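# Complete grinding work order and sort the shafts

## Task

Take over the grinding cell as its operator, assuming nothing the previous shift left behind has been checked. Complete the work order and put the good shaft into the good tray. Any ground shaft that fails goes to the rework tray if further grinding could still fix it, and to the scrap tray if not. At the end the machine and the bench must both be idle with no alarm, the wheel head must be at its rest position, no shaft may remain within the guard, the guard must be shut, and the master shaft must be back in its cradle.

## Robot and tools

Robot: two Doosan M1013 arms, left_arm and right_arm, each with a Robotiq 140 gripper and a wrist camera. left_arm's fingers are rigid. right_arm's fingers hinge: a part held near the palm may be held loosely or slip, and a fingertip pushed against a surface folds easily, so grip with the outer quarter of the pads.

Frame: one scene frame for all positions. Origin at table-top height, midway between the nominal bases; +z up, +x out over the table, left_arm toward +y. Calibrated bases: left_arm (-0.008, +0.656, +0.061) m, right_arm (+0.022, -0.496, +0.061) m. The grinder stands toward -x behind the bases, front facing the arms, headstock toward -y. Printed hand positions can be off by a few cm.

execute_actions: argument actions, a list holding one action (empty list just reports). An action may contain rows, steps, until, and device keys machine and bench. rows: up to 15 rows, each row one 1/30 s step, each one list of 18 numbers in [-1, 1] covering both arms: left_arm's 6 joint values, then its gripper position, force_limit, speed; then the same 9 for right_arm. Joint values are offsets, not poses: they count from the Joint targets at the start of the action (not from the previous row), scaled so 1.0 = 1.553 rad for waist and shoulder, 2.33 rad for elbow, 2.913 rad for forearm roll, wrist pitch, wrist roll. Joint ranges: elbow -2.792 to 2.792 rad, the rest -6.283 to 6.283; asking more than 0.010 rad past a limit refuses the call. Gripper values are absolute: position +1 fully open (140 mm), about -0.8 pads touch, -1 close until stopped; force_limit -1 (about 14 N) to +1 (58 N); speed -1 (about 30 mm/s) to +1 (250 mm/s). Faster closing grips harder. Sending 0 is a real command, so repeat your previous gripper numbers to leave a gripper alone, and send 0 joint offsets to hold an arm. steps: 1 to 450 (default 15); after the rows end the arm keeps heading for the last row. until: stops the action early when device fields match, e.g. {"machine": {"state": "idle"}}, numbers with a comparison like [">=", 3], or {"all": {"status": "ended"}}. cameras picks images: cam_low, cam_centres, cam_left_wrist, cam_right_wrist.

move: target is one 18-number row or a list of up to 15, same layout and scale as rows, every one counting from the current Joint targets. speed in rad/s (0.01 to 3.92, default 0.5) caps the fastest joint. blend in rad rounds corners of a list. stop_force 10 to 80 N ends an arm's path on contact (use low speed; not with blocking=false); zero resets the force baseline. blocking=false returns after 0.5 s while the move continues; then use wait or stop before new rows. The result adds a move: line (done, off_target, moving, held, fault). wait: seconds 0 to 10. stop: brakes a running move. zoom_image: camera and region [x0,y0,x1,y1] in pixels, at most 504x504. show_instructions shows the reference pages, including the work order. read_manual gives licence text. finished_scene takes scene (1 or 2) and cannot be undone.

Results: per-arm Joint positions, velocities, Joint targets, torques, external torques, flange force, end_effector_position (m) and quaternion, gripper position_measured (counts: 3 open, 230 pads touching) and object_status (0 moving, 1 blocked opening, 2 blocked closing = gripping, 3 reached/pads met). Watch for "joint command not followed" (clearance check between arms), "joint sent to its limit", faults, MOTOR HOT.

Machine: send {"machine": {...}} or a list of up to 8 such objects run in order. Keys: guard shut/open, quill forward/back, page setup/sizes/readings, register plus value plus write:true to set a register (mm, diameters), cycle_start, feed_hold, reset, home, gauge, dress, air_blast, stop. Its line reports state (idle, running, done, alarm, busy, held), guard_state, guard_edge, quill_state, entry (why a key was taken or refused), alarm, and the chosen page's registers (program, g54_z, wheel_d, size_n, aim_n, gauge_d_n, stored programs, cycles). A shaft is laid on two rests with its drive end at the headstock; quill forward clamps it. Cycles, gauge, dress and home need the guard shut and nothing of the robot or a shaft in the light curtain inside the guard. Check offsets, wheel diameter, program and size corrections before grinding; a crash or overtravel is an alarm. Bench: {"bench": {"measure": true}} reads a shaft lying thick middle down in both V blocks, untouched; results come after about 12 s as no_1 to no_11 (mm, or burn % for no_6 to no_8), and readings counts up.

Avoid: dropping or knocking parts off the table, releasing parts in motion, hard contact or collisions between arms, pressing hard into things (144 N or joint torque limits cause a 10 s stop), large twist on a gripper, touching the guard or reaching inside it while the machine runs.

Each tool is called in YAML: its name, and indented under it one key for each argument.

Reference images:

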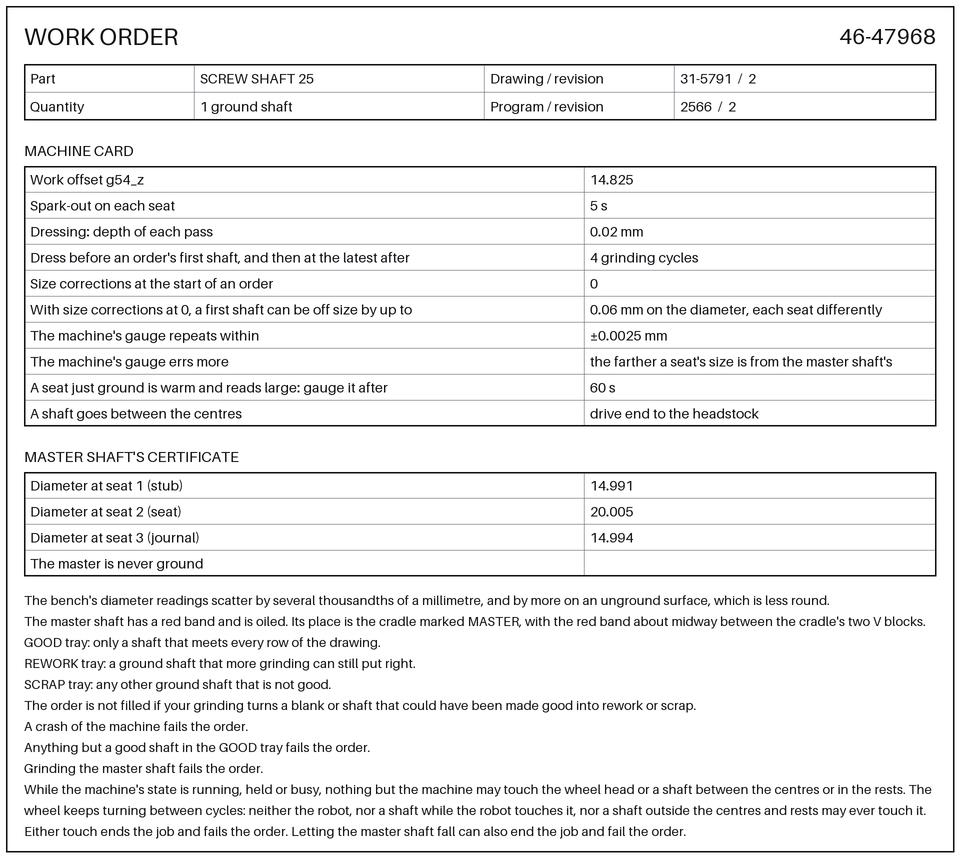

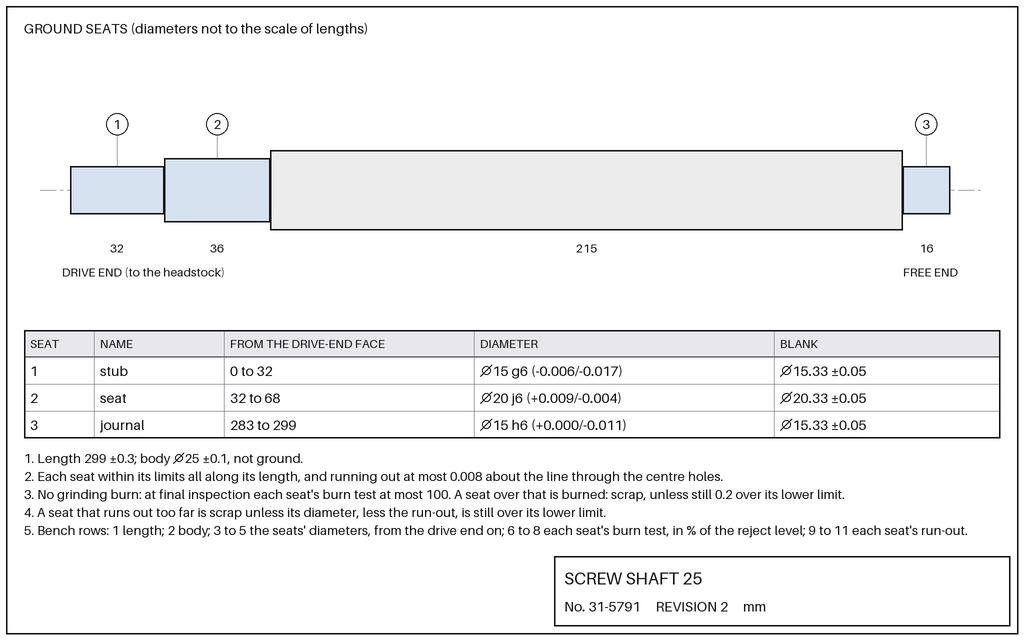

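## Session

execute_actions:
  actions: []

Scene clock: 0.00 s.
left_arm: end_effector_position=(+0.4298, +0.6293, +0.4305) position_measured=3 object_status=3 end_effector_quat_wxyz=(-0.033, +0.999, -0.008, +0.019) | right_arm: end_effector_position=(+0.4601, -0.4786, +0.4306) position_measured=3 object_status=3 end_effector_quat_wxyz=(+0.000, +0.011, +1.000, +0.000)
Joint positions: left_arm=[-0.195 -0.211 1.886 0.073 1.442 1.383] | right_arm=[-3.002 0.193 -1.87 0 -1.464 1.711]
Joint velocities: within noise
Joint torques (N m): no reading
External joint torques (N m): no reading
Flange force (N): no reading
Joint targets: left_arm=[-0.195 -0.211 1.886 0.073 1.442 1.383] | right_arm=[-3.002 0.193 -1.870 0.000 -1.464 1.711]
Tool commands: left_gripper/position=+1.0 left_gripper/force_limit=+1.0 left_gripper/speed=+1.0 right_gripper/position=+1.0 right_gripper/force_limit=+1.0 right_gripper/speed=+1.0
machine.setup: program=+2566 g54_z=+14.825 wheel_d=+279.098 sparkout_s=+0.2 dress_depth=+0.020 gauge_at=+1 gauge_zero=+0.210 program_revision=+2 since_dress=+8 stored1_number=+8571 stored1_revision=+4 stored2_number=+9000 stored2_revision=+1 stored3_number=+2566 stored3_revision=+2 stored4_number=+7919 stored4_revision=+6
machine: state=done guard_state=shut guard_edge=clear quill_state=clamped guard_answer=taken quill_answer=taken page=setup entry=no_entry entries=0 alarm=no_alarm idle_s=3600 queue=idle queue_left=0
bench: message=nothing_yet readings=0 no_1=0.000 no_2=0.000 no_3=0.000 no_4=0.000 no_5=0.000 no_6=0 no_7=0 no_8=0 no_9=0.000 no_10=0.000 no_11=0.000

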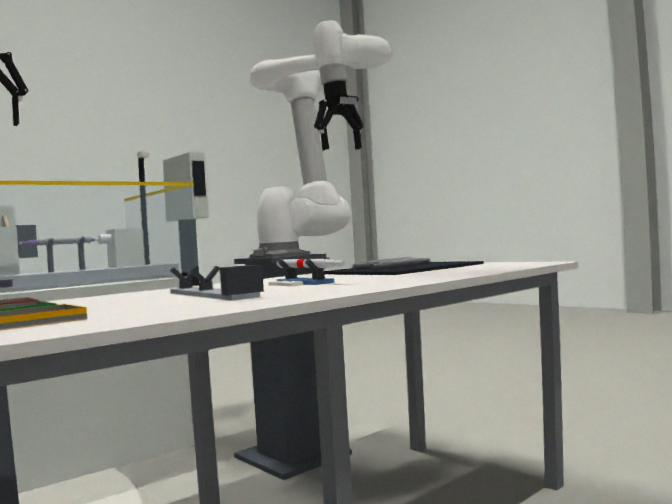

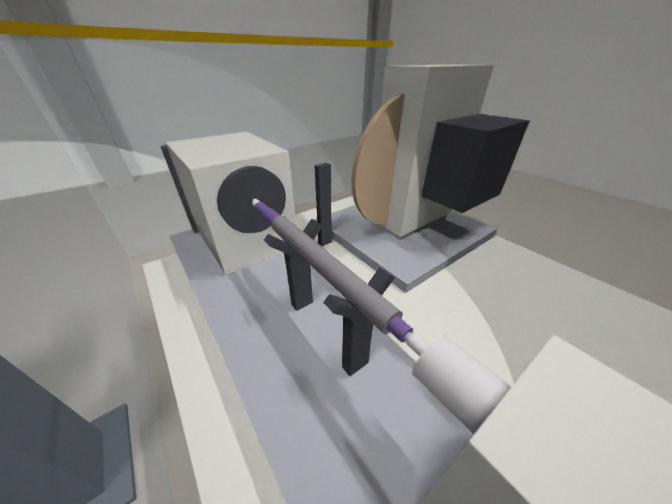

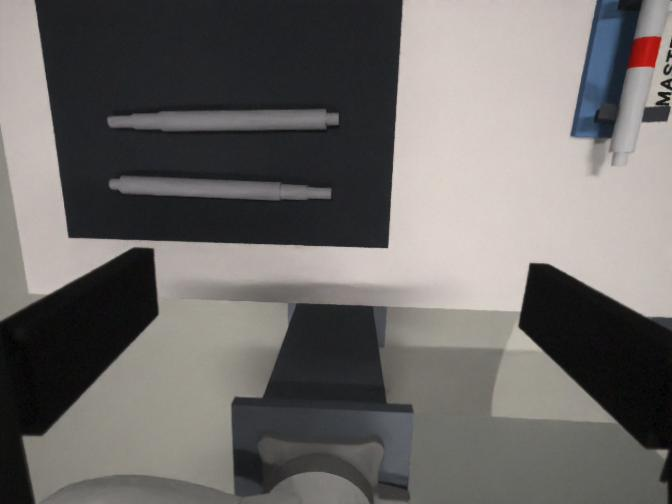

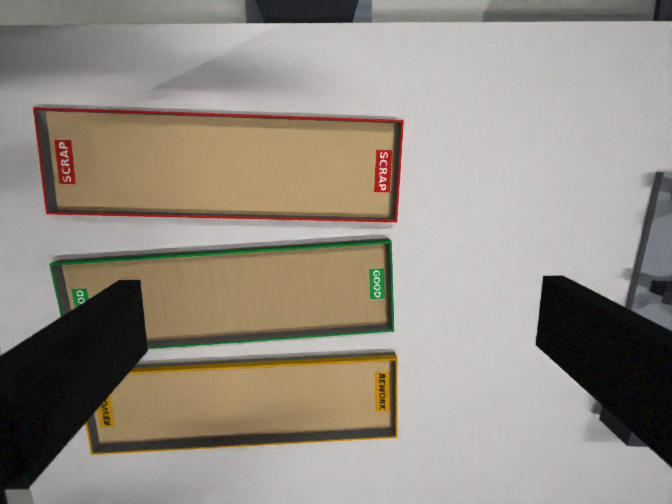

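zoom_image:
  camera: "cam_low"
  region: [0, 130, 350, 350]

zoom_image:
  camera: "cam_centres"
  region: [150, 100, 520, 400]

zoom_image:
  camera: "cam_left_wrist"
  region: [30, 0, 420, 250]

zoom_image:
  camera: "cam_left_wrist"
  region: [520, 0, 672, 180]

zoom_image:
  camera: "cam_right_wrist"
  region: [372, 100, 672, 460]

Scaled by 1.440 from the camera's 672x504 image, which has a finer 960x720 frame.

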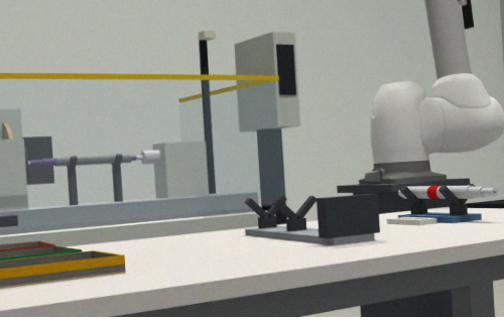

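Scaled by 1.362 from the camera's 672x504 image, which has a finer 960x720 frame.

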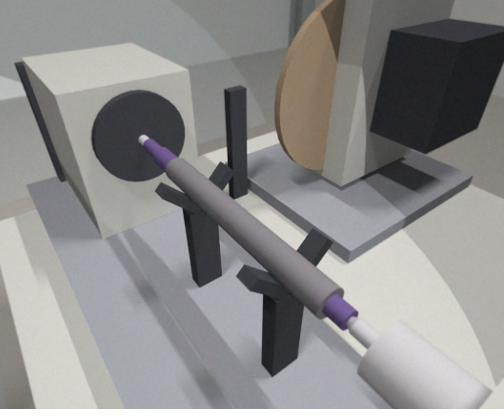

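Scaled by 1.292 from the camera's 672x504 image, which has a finer 960x720 frame.

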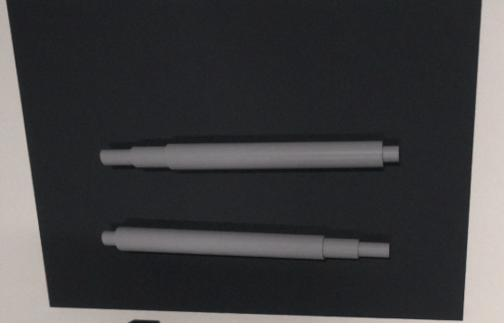

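Scaled by 2.800 from the camera's 672x504 image, which has a finer 960x720 frame.

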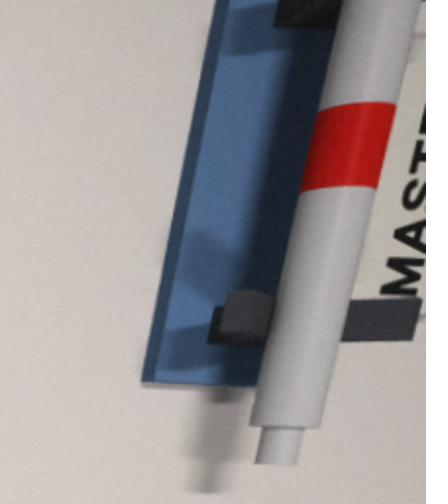

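Scaled by 1.400 from the camera's 672x504 image, which has a finer 960x720 frame.

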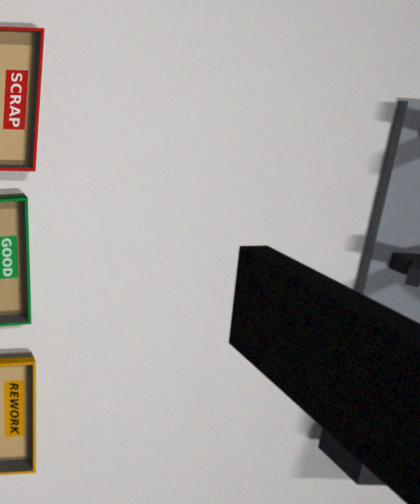

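move:
  target: [-0.776,-0.2318,-0.1142,-0.0251,-0.1342,0.0645,1,1,1,0,0,0,0,0,0,1,1,1]
  speed: 0.8

Scene clock: 9.67 s.
left_arm: end_effector_position=(+0.1001, +0.2318, +0.8464) position_measured=3 object_status=3 end_effector_quat_wxyz=(+0.321, +0.663, -0.559, +0.380) | right_arm: end_effector_position=(+0.4601, -0.4786, +0.4306) position_measured=3 object_status=3 end_effector_quat_wxyz=(+0.000, +0.011, +1.000, +0.000)
Joint positions: left_arm=[-1.4 -0.571 1.62 0 1.051 1.571] | right_arm=[-3.002 0.193 -1.87 0 -1.464 1.711]
Joint velocities: within noise
Joint torques (N m): left_arm=[0.77 20.46 -39.41 4.29 -2.42 -0.07] | right_arm=[-2.25 21.24 46.43 -4.22 -0.23 0.09]
External joint torques (N m): left_arm=[-0.79 -2.93 0.2 -0.51 0.03 0.07] | right_arm=[2.23 0.38 -5 -0.03 0.18 -0.09]
Flange force (N): left_arm=[0.0 0.0 0.0] | right_arm=[7.9 4.4 8.6]
Joint targets: left_arm=[-1.401 -0.571 1.620 0.000 1.051 1.571] | right_arm=[-3.002 0.193 -1.870 0.000 -1.464 1.711]
machine.setup: program=+2566 g54_z=+14.825 wheel_d=+279.098 sparkout_s=+0.2 dress_depth=+0.020 gauge_at=+1 gauge_zero=+0.210 program_revision=+2 since_dress=+8 stored1_number=+8571 stored1_revision=+4 stored2_number=+9000 stored2_revision=+1 stored3_number=+2566 stored3_revision=+2 stored4_number=+7919 stored4_revision=+6
machine: state=done guard_state=shut guard_edge=clear quill_state=clamped guard_answer=taken quill_answer=taken page=setup entry=no_entry entries=0 alarm=no_alarm idle_s=3610 queue=idle queue_left=0
bench: message=nothing_yet readings=0 no_1=0.000 no_2=0.000 no_3=0.000 no_4=0.000 no_5=0.000 no_6=0 no_7=0 no_8=0 no_9=0.000 no_10=0.000 no_11=0.000
move: done

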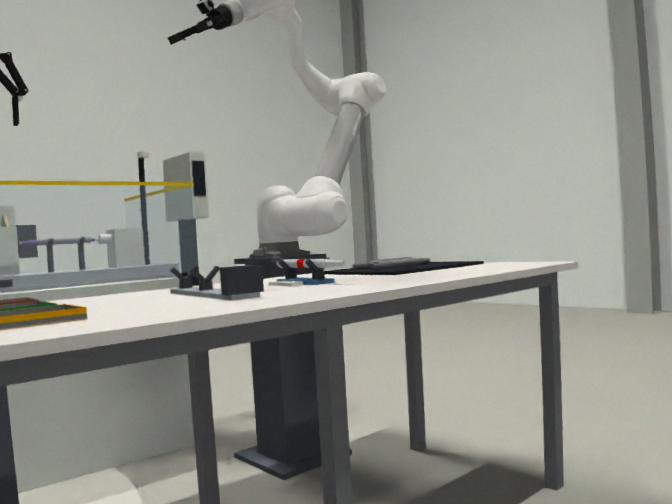

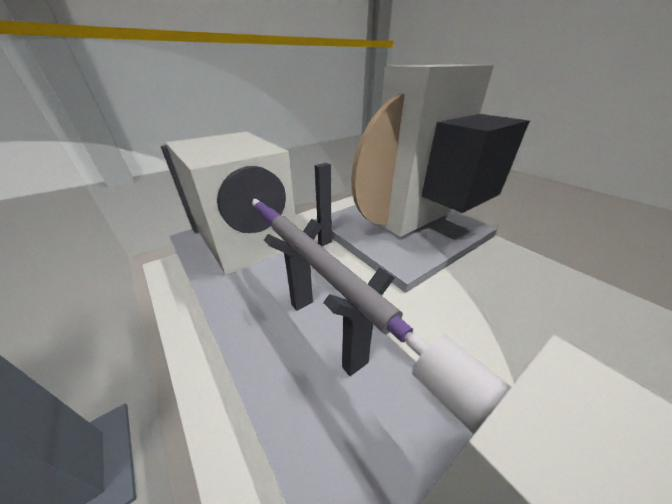

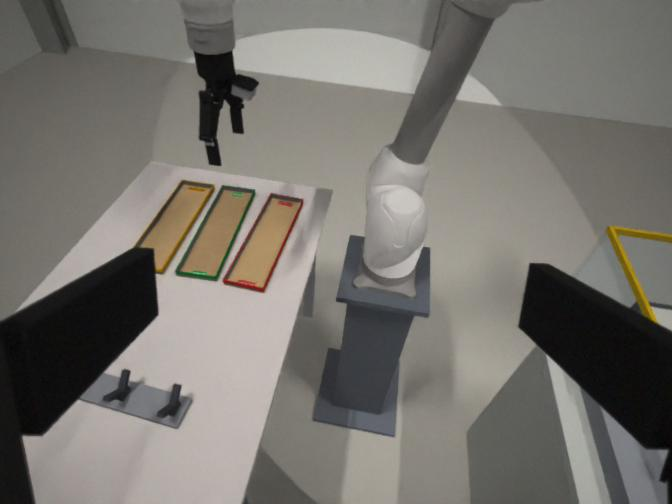

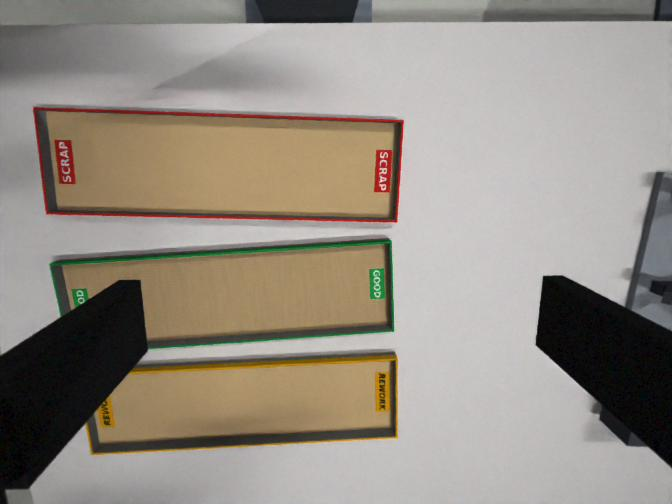

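move:
  target: [-0.58,0,0,0,0,0,1,1,1,0,0,0,0,0,0,1,1,1]
  speed: 0.8
  cameras: ["cam_left_wrist"]

execute_actions:
  actions:
    - {"machine":{"guard":"open"},"steps":120}
  cameras: ["cam_left_wrist","cam_low"]

Scene clock: 11.43 s.
left_arm: end_effector_position=(-0.2734, +0.3083, +0.8465) position_measured=3 object_status=3 end_effector_quat_wxyz=(-0.454, -0.354, +0.792, -0.203) | right_arm: end_effector_position=(+0.4601, -0.4786, +0.4306) position_measured=3 object_status=3 end_effector_quat_wxyz=(+0.000, +0.011, +1.000, +0.000)
Joint positions: left_arm=[-2.301 -0.571 1.62 0 1.051 1.571] | right_arm=[-3.002 0.193 -1.87 0 -1.464 1.711]
Joint velocities: within noise
Joint torques (N m): left_arm=[4.46 20.73 -39.82 4.31 -2.39 -0.08] | right_arm=[-1.86 21.19 46.18 -4.23 -0.22 0.1]
External joint torques (N m): left_arm=[-4.41 -3.23 0.62 -0.52 0 0.08] | right_arm=[1.81 0.6 -4.7 -0.04 0.16 -0.1]
Flange force (N): left_arm=[0.0 0.0 0.0] | right_arm=[7.7 3.4 8.0]
Joint targets: left_arm=[-2.302 -0.571 1.620 0.000 1.051 1.571] | right_arm=[-3.002 0.193 -1.870 0.000 -1.464 1.711]
machine.setup: program=+2566 g54_z=+14.825 wheel_d=+279.098 sparkout_s=+0.2 dress_depth=+0.020 gauge_at=+1 gauge_zero=+0.210 program_revision=+2 since_dress=+8 stored1_number=+8571 stored1_revision=+4 stored2_number=+9000 stored2_revision=+1 stored3_number=+2566 stored3_revision=+2 stored4_number=+7919 stored4_revision=+6
machine: state=done guard_state=shut guard_edge=clear quill_state=clamped guard_answer=taken quill_answer=taken page=setup entry=no_entry entries=0 alarm=no_alarm idle_s=3611 queue=idle queue_left=0
bench: message=nothing_yet readings=0 no_1=0.000 no_2=0.000 no_3=0.000 no_4=0.000 no_5=0.000 no_6=0 no_7=0 no_8=0 no_9=0.000 no_10=0.000 no_11=0.000
move: done
Images, in order (width x height): cam_left_wrist 672x504.

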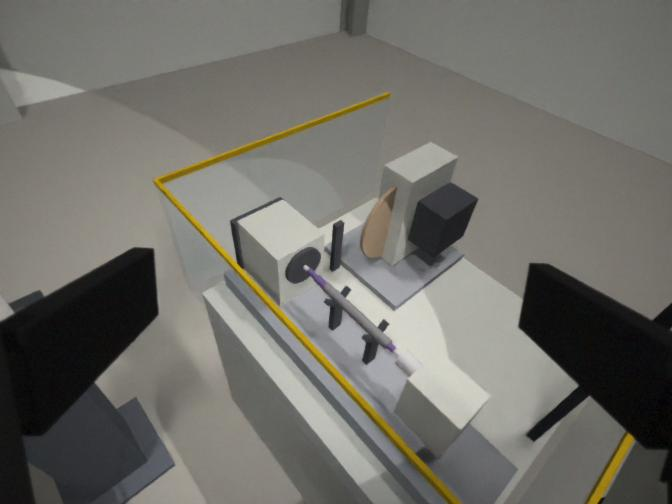

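Scene clock: 15.63 s.
left_arm: end_effector_position=(-0.2735, +0.3083, +0.8464) position_measured=3 object_status=3 end_effector_quat_wxyz=(-0.454, -0.353, +0.792, -0.203) | right_arm: end_effector_position=(+0.4601, -0.4786, +0.4306) position_measured=3 object_status=3 end_effector_quat_wxyz=(+0.000, +0.011, +1.000, +0.000)
Joint positions: left_arm=[-2.302 -0.571 1.62 0 1.051 1.571] | right_arm=[-3.002 0.193 -1.87 0 -1.464 1.711]
Joint velocities: within noise
Joint torques (N m): left_arm=[0.54 21.07 -39.66 4.31 -2.44 -0.06] | right_arm=[-2.12 21.11 46.28 -4.24 -0.15 0.14]
External joint torques (N m): left_arm=[-0.53 -3.55 0.44 -0.53 0.05 0.05] | right_arm=[2.06 0.77 -4.91 -0.01 0.08 -0.14]
Flange force (N): left_arm=[0.0 0.0 0.0] | right_arm=[8.4 3.9 8.1]
Joint targets: left_arm=[-2.302 -0.571 1.620 0.000 1.051 1.571] | right_arm=[-3.002 0.193 -1.870 0.000 -1.464 1.711]
Tool commands: left_gripper/position=+1.0 left_gripper/force_limit=+1.0 left_gripper/speed=+1.0 right_gripper/position=+1.0 right_gripper/force_limit=+1.0 right_gripper/speed=+1.0
machine.setup: program=+2566 g54_z=+14.825 wheel_d=+279.098 sparkout_s=+0.2 dress_depth=+0.020 gauge_at=+1 gauge_zero=+0.210 program_revision=+2 since_dress=+8 stored1_number=+8571 stored1_revision=+4 stored2_number=+9000 stored2_revision=+1 stored3_number=+2566 stored3_revision=+2 stored4_number=+7919 stored4_revision=+6
machine: state=done guard_state=open guard_edge=clear quill_state=clamped guard_answer=taken quill_answer=taken page=setup entry=no_entry entries=0 alarm=no_alarm idle_s=3615 queue=done queue_left=0
bench: message=nothing_yet readings=0 no_1=0.000 no_2=0.000 no_3=0.000 no_4=0.000 no_5=0.000 no_6=0 no_7=0 no_8=0 no_9=0.000 no_10=0.000 no_11=0.000
Images, in order (width x height): cam_low 672x504, cam_left_wrist 672x504.

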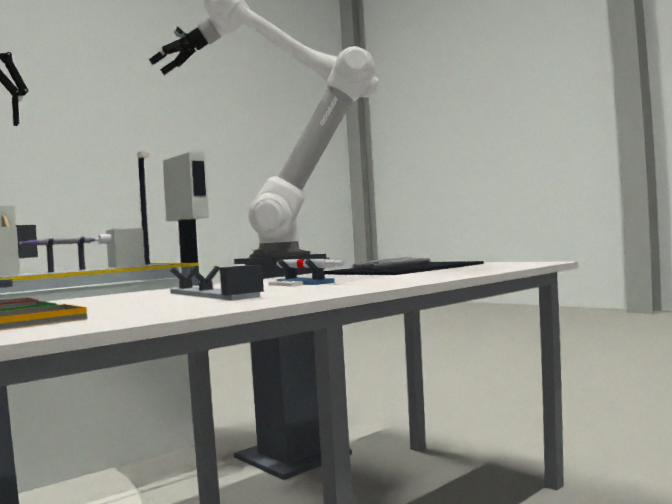

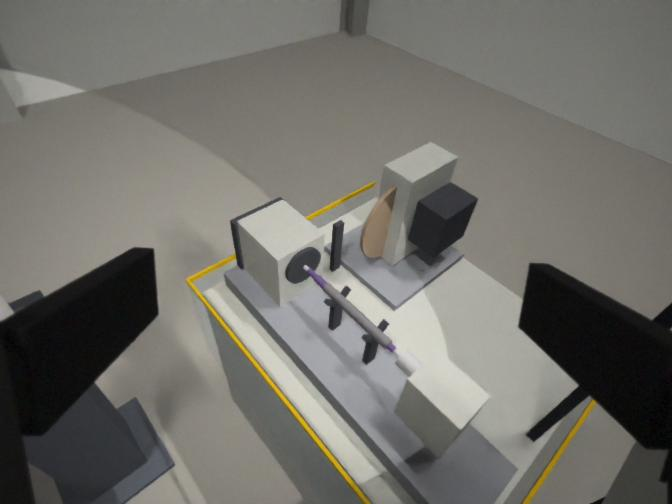

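move:
  target: [-0.4,0,0,0,0,0,1,1,1,0,0,0,0,0,0,1,1,1]
  speed: 0.8
  cameras: ["cam_left_wrist","cam_low"]

Scene clock: 18.23 s.
left_arm: end_effector_position=(-0.4264, +0.5281, +0.8464) position_measured=3 object_status=3 end_effector_quat_wxyz=(-0.495, -0.094, +0.862, -0.054) | right_arm: end_effector_position=(+0.4601, -0.4786, +0.4306) position_measured=3 object_status=3 end_effector_quat_wxyz=(+0.000, +0.011, +1.000, +0.000)
Joint positions: left_arm=[-2.923 -0.571 1.62 0 1.051 1.571] | right_arm=[-3.002 0.193 -1.87 0 -1.464 1.711]
Joint velocities: within noise
Joint torques (N m): left_arm=[-0.56 21.05 -39.7 4.26 -2.42 -0.12] | right_arm=[-2.21 21.51 46.24 -4.27 -0.18 0.12]
External joint torques (N m): left_arm=[0.63 -3.58 0.48 -0.48 0.03 0.12] | right_arm=[2.21 -0.14 -4.81 0.02 0.13 -0.12]
Flange force (N): left_arm=[0.0 0.0 0.0] | right_arm=[6.8 4.4 8.2]
Joint targets: left_arm=[-2.923 -0.571 1.620 0.000 1.051 1.571] | right_arm=[-3.002 0.193 -1.870 0.000 -1.464 1.711]
machine.setup: program=+2566 g54_z=+14.825 wheel_d=+279.098 sparkout_s=+0.2 dress_depth=+0.020 gauge_at=+1 gauge_zero=+0.210 program_revision=+2 since_dress=+8 stored1_number=+8571 stored1_revision=+4 stored2_number=+9000 stored2_revision=+1 stored3_number=+2566 stored3_revision=+2 stored4_number=+7919 stored4_revision=+6
machine: state=done guard_state=open guard_edge=clear quill_state=clamped guard_answer=taken quill_answer=taken page=setup entry=no_entry entries=0 alarm=no_alarm idle_s=3618 queue=done queue_left=0
bench: message=nothing_yet readings=0 no_1=0.000 no_2=0.000 no_3=0.000 no_4=0.000 no_5=0.000 no_6=0 no_7=0 no_8=0 no_9=0.000 no_10=0.000 no_11=0.000
move: done
Images, in order (width x height): cam_low 672x504, cam_left_wrist 672x504.

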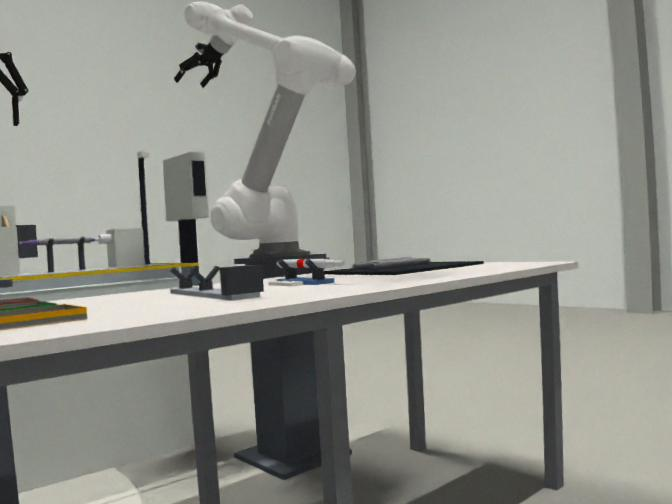

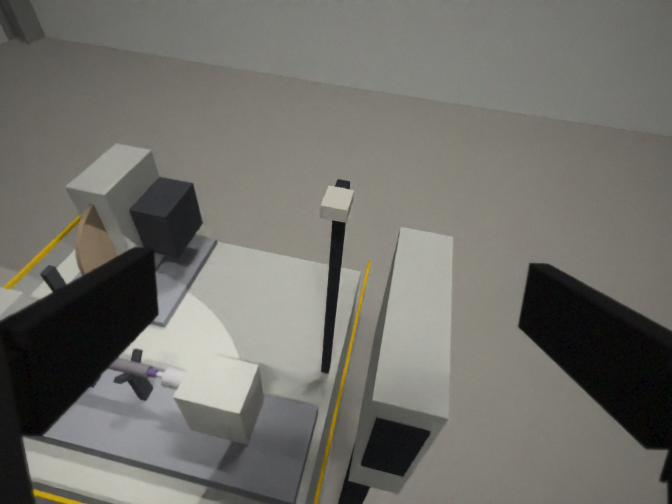

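move:
  target: [0.3915,0.6938,-0.2362,0,0.1766,-0.2555,1,1,1,0,0,0,0,0,0,1,1,1]
  speed: 0.7
  cameras: ["cam_left_wrist","cam_low","cam_centres"]

Scene clock: 21.17 s.
left_arm: end_effector_position=(-0.5650, +0.0006, +0.4207) position_measured=3 object_status=3 end_effector_quat_wxyz=(+0.000, +0.707, -0.707, +0.000) | right_arm: end_effector_position=(+0.4601, -0.4786, +0.4306) position_measured=3 object_status=3 end_effector_quat_wxyz=(+0.000, +0.011, +1.000, +0.000)
Joint positions: left_arm=[-2.315 0.506 1.069 0 1.565 0.827] | right_arm=[-3.002 0.193 -1.87 0 -1.464 1.711]
Joint velocities: within noise
Joint torques (N m): left_arm=[1.84 -92.86 -43.17 4.91 0.01 0] | right_arm=[-2.14 21.32 46.28 -4.25 -0.16 0.13]
External joint torques (N m): left_arm=[-2.04 -0.77 0.52 -0.5 -0.06 0] | right_arm=[2.2 0.29 -4.85 0 0.11 -0.13]
Flange force (N): left_arm=[-3.9 -0.2 1.0] | right_arm=[7.5 4.3 8.2]
Joint targets: left_arm=[-2.315 0.507 1.069 0.000 1.566 0.827] | right_arm=[-3.002 0.193 -1.870 0.000 -1.464 1.711]
machine.setup: program=+2566 g54_z=+14.825 wheel_d=+279.098 sparkout_s=+0.2 dress_depth=+0.020 gauge_at=+1 gauge_zero=+0.210 program_revision=+2 since_dress=+8 stored1_number=+8571 stored1_revision=+4 stored2_number=+9000 stored2_revision=+1 stored3_number=+2566 stored3_revision=+2 stored4_number=+7919 stored4_revision=+6
machine: state=done guard_state=open guard_edge=clear quill_state=clamped guard_answer=taken quill_answer=taken page=setup entry=no_entry entries=0 alarm=no_alarm idle_s=3621 queue=done queue_left=0
bench: message=nothing_yet readings=0 no_1=0.000 no_2=0.000 no_3=0.000 no_4=0.000 no_5=0.000 no_6=0 no_7=0 no_8=0 no_9=0.000 no_10=0.000 no_11=0.000
move: done
Images, in order (width x height): cam_low 672x504, cam_centres 672x504, cam_left_wrist 672x504.

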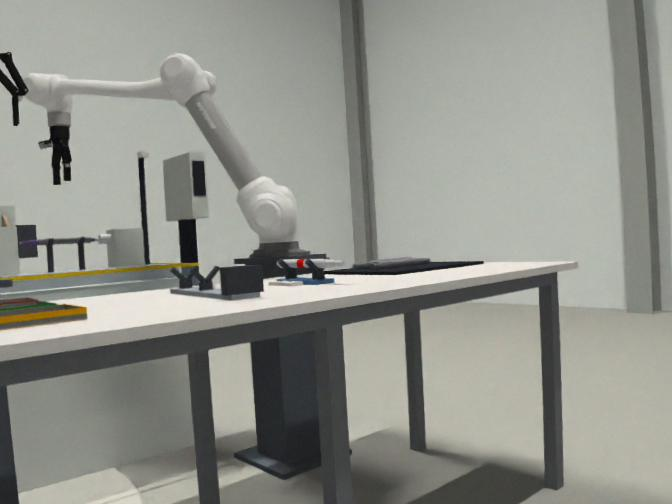

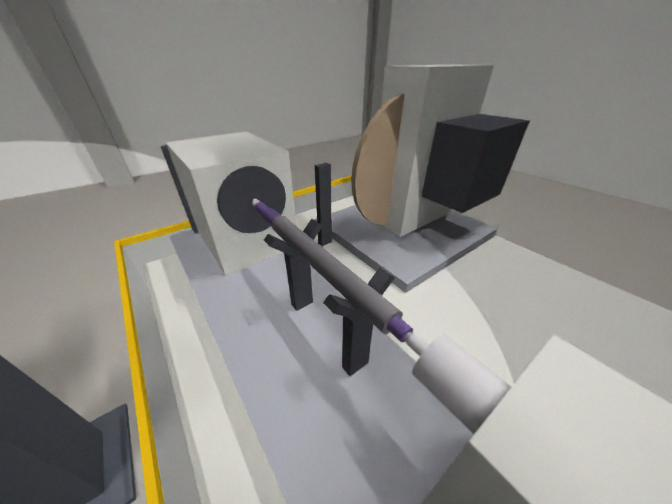

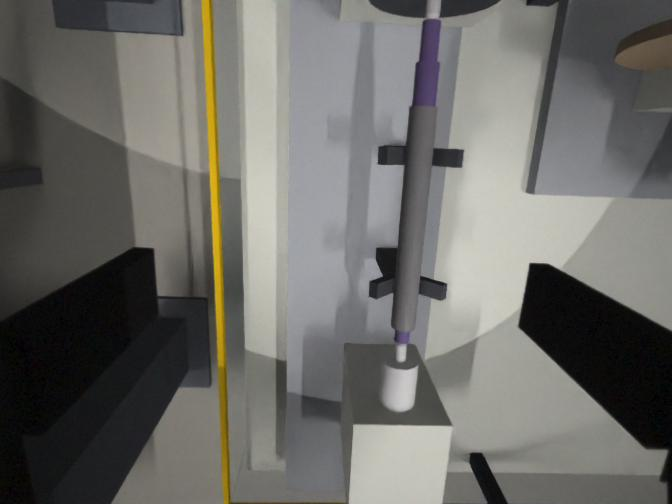

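move:
  target: [-0.03645,0.05905,-0.0085,0,-0.0248,-0.0196,1,1,1,0,0,0,0,0,0,1,1,1]
  speed: 0.3
  cameras: ["cam_left_wrist","cam_centres"]

Scene clock: 23.20 s.
left_arm: end_effector_position=(-0.6348, +0.0005, +0.3506) position_measured=3 object_status=3 end_effector_quat_wxyz=(+0.000, +0.707, -0.707, +0.000) | right_arm: end_effector_position=(+0.4601, -0.4786, +0.4306) position_measured=3 object_status=3 end_effector_quat_wxyz=(+0.000, +0.011, +1.000, +0.000)
Joint positions: left_arm=[-2.371 0.598 1.05 0 1.493 0.77] | right_arm=[-3.002 0.193 -1.87 0 -1.464 1.711]
Joint velocities: within noise
Joint torques (N m): left_arm=[-0.09 -98.76 -43.03 4.88 0.01 -0.1] | right_arm=[-2.34 20.8 46.26 -4.16 -0.12 0.19]
External joint torques (N m): left_arm=[0.15 -2.85 0.55 -0.49 -0.05 0.1] | right_arm=[2.32 1.13 -4.65 -0.12 0.06 -0.19]
Flange force (N): left_arm=[-4.9 -5.0 0.5] | right_arm=[8.7 4.3 7.6]
Joint targets: left_arm=[-2.371 0.598 1.050 0.000 1.493 0.770] | right_arm=[-3.002 0.193 -1.870 0.000 -1.464 1.711]
machine.setup: program=+2566 g54_z=+14.825 wheel_d=+279.098 sparkout_s=+0.2 dress_depth=+0.020 gauge_at=+1 gauge_zero=+0.210 program_revision=+2 since_dress=+8 stored1_number=+8571 stored1_revision=+4 stored2_number=+9000 stored2_revision=+1 stored3_number=+2566 stored3_revision=+2 stored4_number=+7919 stored4_revision=+6
machine: state=done guard_state=open guard_edge=clear quill_state=clamped guard_answer=taken quill_answer=taken page=setup entry=no_entry entries=0 alarm=no_alarm idle_s=3623 queue=done queue_left=0
bench: message=nothing_yet readings=0 no_1=0.000 no_2=0.000 no_3=0.000 no_4=0.000 no_5=0.000 no_6=0 no_7=0 no_8=0 no_9=0.000 no_10=0.000 no_11=0.000
move: done
Images, in order (width x height): cam_centres 672x504, cam_left_wrist 672x504.

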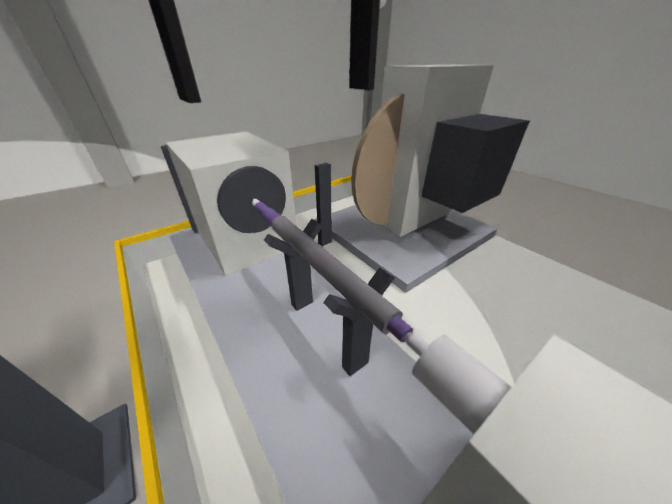

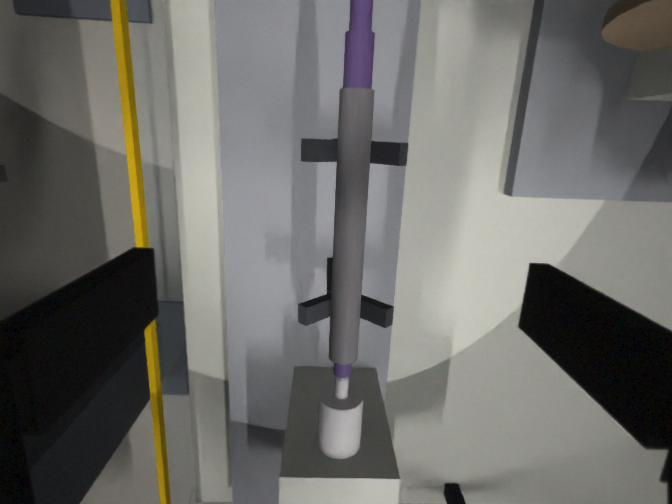

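move:
  target: [-0.0066,0.0069,0.0628,0,-0.0537,-0.0033,0.3,1,0,0,0,0,0,0,0,1,1,1]
  speed: 0.15
  cameras: ["cam_left_wrist","cam_centres"]

Scene clock: 25.93 s.
left_arm: end_effector_position=(-0.6354, +0.0127, +0.2601) position_measured=91 object_status=3 end_effector_quat_wxyz=(+0.000, +0.707, -0.707, +0.000) | right_arm: end_effector_position=(+0.4601, -0.4786, +0.4306) position_measured=3 object_status=3 end_effector_quat_wxyz=(+0.000, +0.011, +1.000, +0.000)
Joint positions: left_arm=[-2.382 0.609 1.196 0 1.337 0.76] | right_arm=[-3.002 0.193 -1.87 0 -1.464 1.711]
Joint velocities: within noise
Joint torques (N m): left_arm=[0.78 -98.55 -42.11 4.8 0 -0.07] | right_arm=[-2.49 21.5 46.12 -4.18 -0.2 0.18]
External joint torques (N m): left_arm=[-0.89 -2.78 0.71 -0.52 -0.04 0.07] | right_arm=[2.42 0.17 -4.73 -0.07 0.15 -0.18]
Flange force (N): left_arm=[-5.5 -4.1 -0.2] | right_arm=[7.2 4.7 8.1]
Joint targets: left_arm=[-2.382 0.609 1.196 0.000 1.337 0.760] | right_arm=[-3.002 0.193 -1.870 0.000 -1.464 1.711]
machine.setup: program=+2566 g54_z=+14.825 wheel_d=+279.098 sparkout_s=+0.2 dress_depth=+0.020 gauge_at=+1 gauge_zero=+0.210 program_revision=+2 since_dress=+8 stored1_number=+8571 stored1_revision=+4 stored2_number=+9000 stored2_revision=+1 stored3_number=+2566 stored3_revision=+2 stored4_number=+7919 stored4_revision=+6
machine: state=done guard_state=open guard_edge=clear quill_state=clamped guard_answer=taken quill_answer=taken page=setup entry=no_entry entries=0 alarm=no_alarm idle_s=3626 queue=done queue_left=0
bench: message=nothing_yet readings=0 no_1=0.000 no_2=0.000 no_3=0.000 no_4=0.000 no_5=0.000 no_6=0 no_7=0 no_8=0 no_9=0.000 no_10=0.000 no_11=0.000
move: done
Images, in order (width x height): cam_centres 672x504, cam_left_wrist 672x504.

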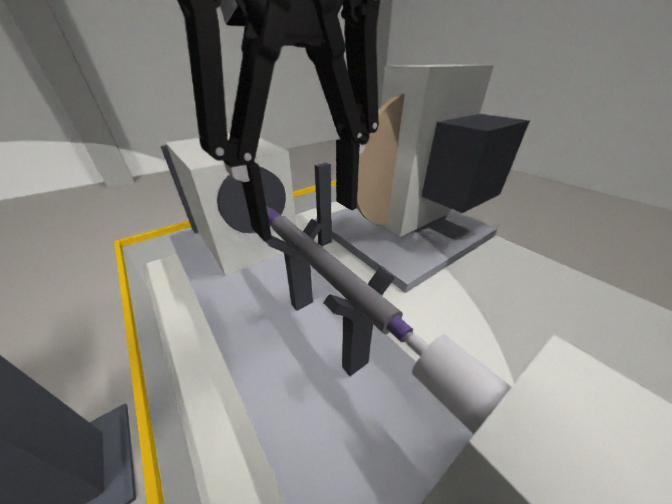

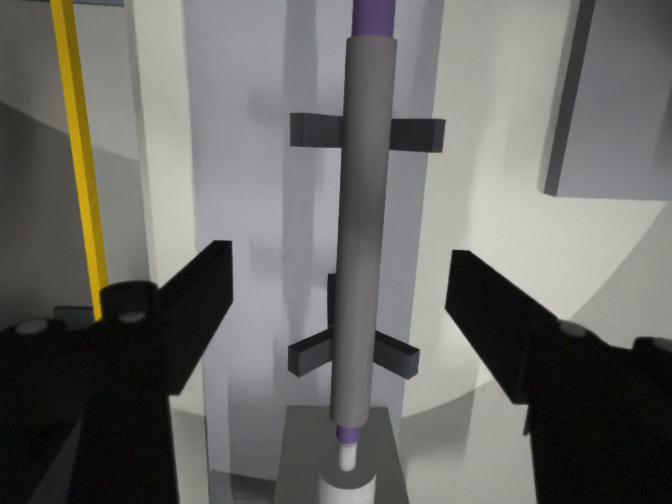

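zoom_image:
  camera: "cam_left_wrist"
  region: [240, 0, 480, 480]

Scaled by 1.050 from the camera's 672x504 image, which has a finer 960x720 frame.

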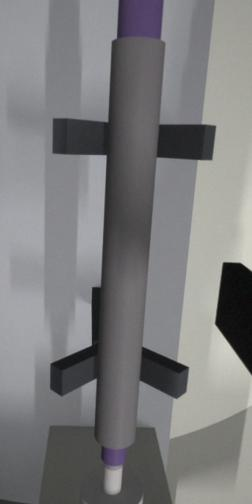

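move:
  target: [-0.0059,0.0193,0.0061,0,-0.0153,-0.0033,0.3,1,0,0,0,0,0,0,0,1,1,1]
  speed: 0.1
  cameras: ["cam_left_wrist","cam_centres"]

Scene clock: 27.47 s.
left_arm: end_effector_position=(-0.6478, +0.0124, +0.2254) position_measured=91 object_status=3 end_effector_quat_wxyz=(+0.000, +0.707, -0.707, +0.000) | right_arm: end_effector_position=(+0.4601, -0.4786, +0.4306) position_measured=3 object_status=3 end_effector_quat_wxyz=(+0.000, +0.011, +1.000, +0.000)
Joint positions: left_arm=[-2.391 0.639 1.21 0 1.292 0.75] | right_arm=[-3.002 0.193 -1.87 0 -1.464 1.711]
Joint velocities: within noise
Joint torques (N m): left_arm=[0.9 -100.33 -41.27 4.73 0.03 -0.09] | right_arm=[-2.06 21.21 46.23 -4.2 -0.14 0.18]
External joint torques (N m): left_arm=[-1.18 -3.21 0.29 -0.51 -0.07 0.09] | right_arm=[2.05 0.43 -4.82 -0.05 0.08 -0.18]
Flange force (N): left_arm=[-5.3 -3.6 -1.1] | right_arm=[7.7 3.8 8.1]
Joint targets: left_arm=[-2.391 0.639 1.210 0.000 1.292 0.750] | right_arm=[-3.002 0.193 -1.870 0.000 -1.464 1.711]
machine.setup: program=+2566 g54_z=+14.825 wheel_d=+279.098 sparkout_s=+0.2 dress_depth=+0.020 gauge_at=+1 gauge_zero=+0.210 program_revision=+2 since_dress=+8 stored1_number=+8571 stored1_revision=+4 stored2_number=+9000 stored2_revision=+1 stored3_number=+2566 stored3_revision=+2 stored4_number=+7919 stored4_revision=+6
machine: state=done guard_state=open guard_edge=clear quill_state=clamped guard_answer=taken quill_answer=taken page=setup entry=no_entry entries=0 alarm=no_alarm idle_s=3627 queue=done queue_left=0
bench: message=nothing_yet readings=0 no_1=0.000 no_2=0.000 no_3=0.000 no_4=0.000 no_5=0.000 no_6=0 no_7=0 no_8=0 no_9=0.000 no_10=0.000 no_11=0.000
move: done
Images, in order (width x height): cam_centres 672x504, cam_left_wrist 672x504.

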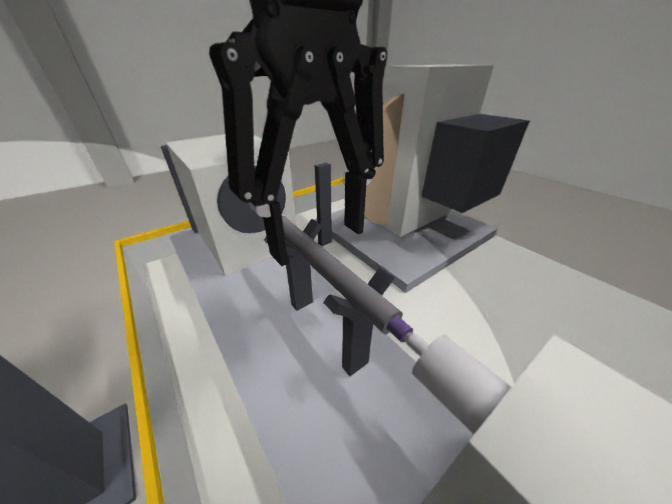

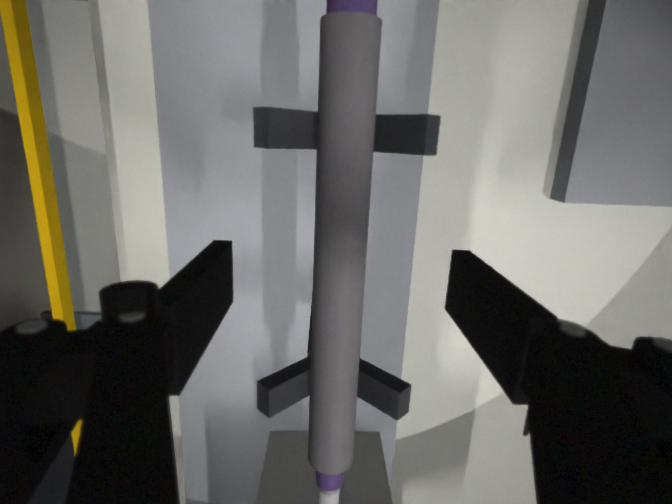

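move:
  target: [-0.0006,0.0172,0.0194,0,-0.0245,-0.0001,0.3,1,0,0,0,0,0,0,0,1,1,1]
  speed: 0.08
  stop_force: 20
  cameras: ["cam_left_wrist","cam_centres"]

Scene clock: 29.60 s.
left_arm: end_effector_position=(-0.6488, +0.0127, +0.1770) position_measured=91 object_status=3 end_effector_quat_wxyz=(+0.000, +0.707, -0.707, +0.000) | right_arm: end_effector_position=(+0.4601, -0.4786, +0.4306) position_measured=3 object_status=3 end_effector_quat_wxyz=(+0.000, +0.011, +1.000, +0.000)
Joint positions: left_arm=[-2.392 0.666 1.255 0 1.221 0.75] | right_arm=[-3.002 0.193 -1.87 0 -1.464 1.711]
Joint velocities: within noise
Joint torques (N m): left_arm=[0.68 -101.72 -40.34 4.63 0.04 -0.15] | right_arm=[-2.3 21.28 46.08 -4.21 -0.19 0.09]
External joint torques (N m): left_arm=[-0.48 -3 0.37 -0.49 -0.08 0.15] | right_arm=[2.25 0.48 -4.61 -0.04 0.13 -0.09]
Flange force (N): left_arm=[-4.4 -3.9 -1.3] | right_arm=[7.5 4.5 7.8]
Joint targets: left_arm=[-2.392 0.666 1.255 0.000 1.221 0.750] | right_arm=[-3.002 0.193 -1.870 0.000 -1.464 1.711]
machine.setup: program=+2566 g54_z=+14.825 wheel_d=+279.098 sparkout_s=+0.2 dress_depth=+0.020 gauge_at=+1 gauge_zero=+0.210 program_revision=+2 since_dress=+8 stored1_number=+8571 stored1_revision=+4 stored2_number=+9000 stored2_revision=+1 stored3_number=+2566 stored3_revision=+2 stored4_number=+7919 stored4_revision=+6
machine: state=done guard_state=open guard_edge=clear quill_state=clamped guard_answer=taken quill_answer=taken page=setup entry=no_entry entries=0 alarm=no_alarm idle_s=3629 queue=done queue_left=0
bench: message=nothing_yet readings=0 no_1=0.000 no_2=0.000 no_3=0.000 no_4=0.000 no_5=0.000 no_6=0 no_7=0 no_8=0 no_9=0.000 no_10=0.000 no_11=0.000
move: done
Images, in order (width x height): cam_centres 672x504, cam_left_wrist 672x504.

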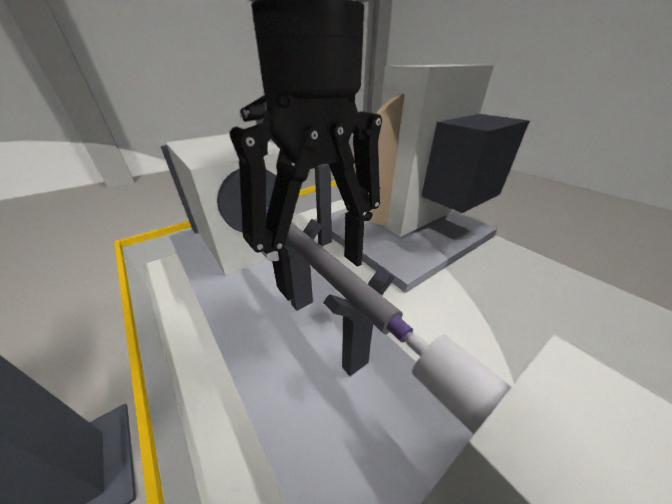

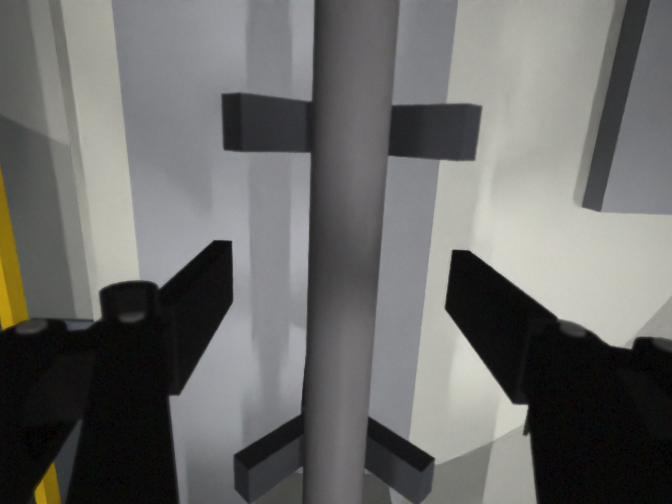

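execute_actions:
  actions:
    - {"rows":[[0,0,0,0,0,0,-1,-1,-1,0,0,0,0,0,0,1,1,1]],"steps":90}
  cameras: ["cam_left_wrist"]

Scene clock: 33.10 s.
left_arm: end_effector_position=(-0.6488, +0.0127, +0.1770) position_measured=192 object_status=2 end_effector_quat_wxyz=(+0.000, +0.707, -0.707, +0.000) | right_arm: end_effector_position=(+0.4601, -0.4786, +0.4306) position_measured=3 object_status=3 end_effector_quat_wxyz=(+0.000, +0.011, +1.000, +0.000)
Joint positions: left_arm=[-2.392 0.666 1.255 0 1.221 0.75] | right_arm=[-3.002 0.193 -1.87 0 -1.464 1.711]
Joint velocities: within noise
Joint torques (N m): left_arm=[-11.9 -91.3 -43.63 0.35 -6.45 0.16] | right_arm=[-1.75 21.27 46.05 -4.31 -0.2 0.07]
External joint torques (N m): left_arm=[11.91 -13.41 3.65 3.79 6.41 -0.16] | right_arm=[1.74 0.49 -4.61 0.06 0.14 -0.07]
Flange force (N): left_arm=[-7.5 -25.7 -14.0] | right_arm=[7.4 3.3 7.8]
Joint targets: left_arm=[-2.392 0.666 1.255 0.000 1.221 0.750] | right_arm=[-3.002 0.193 -1.870 0.000 -1.464 1.711]
machine.setup: program=+2566 g54_z=+14.825 wheel_d=+279.098 sparkout_s=+0.2 dress_depth=+0.020 gauge_at=+1 gauge_zero=+0.210 program_revision=+2 since_dress=+8 stored1_number=+8571 stored1_revision=+4 stored2_number=+9000 stored2_revision=+1 stored3_number=+2566 stored3_revision=+2 stored4_number=+7919 stored4_revision=+6
machine: state=done guard_state=open guard_edge=clear quill_state=clamped guard_answer=taken quill_answer=taken page=setup entry=no_entry entries=0 alarm=no_alarm idle_s=3633 queue=done queue_left=0
bench: message=nothing_yet readings=0 no_1=0.000 no_2=0.000 no_3=0.000 no_4=0.000 no_5=0.000 no_6=0 no_7=0 no_8=0 no_9=0.000 no_10=0.000 no_11=0.000
Images, in order (width x height): cam_left_wrist 672x504.

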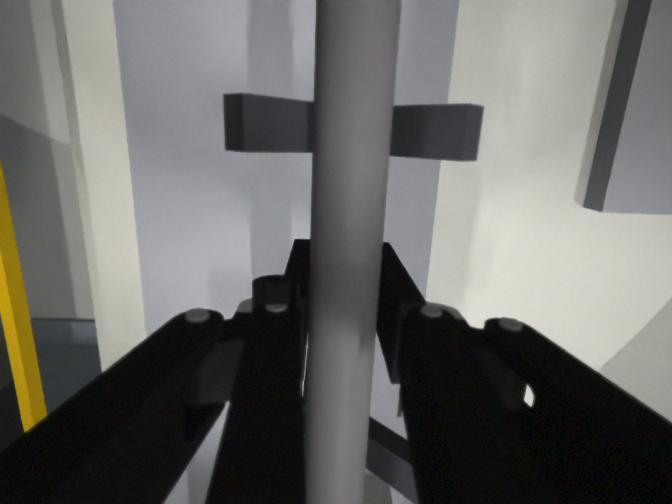

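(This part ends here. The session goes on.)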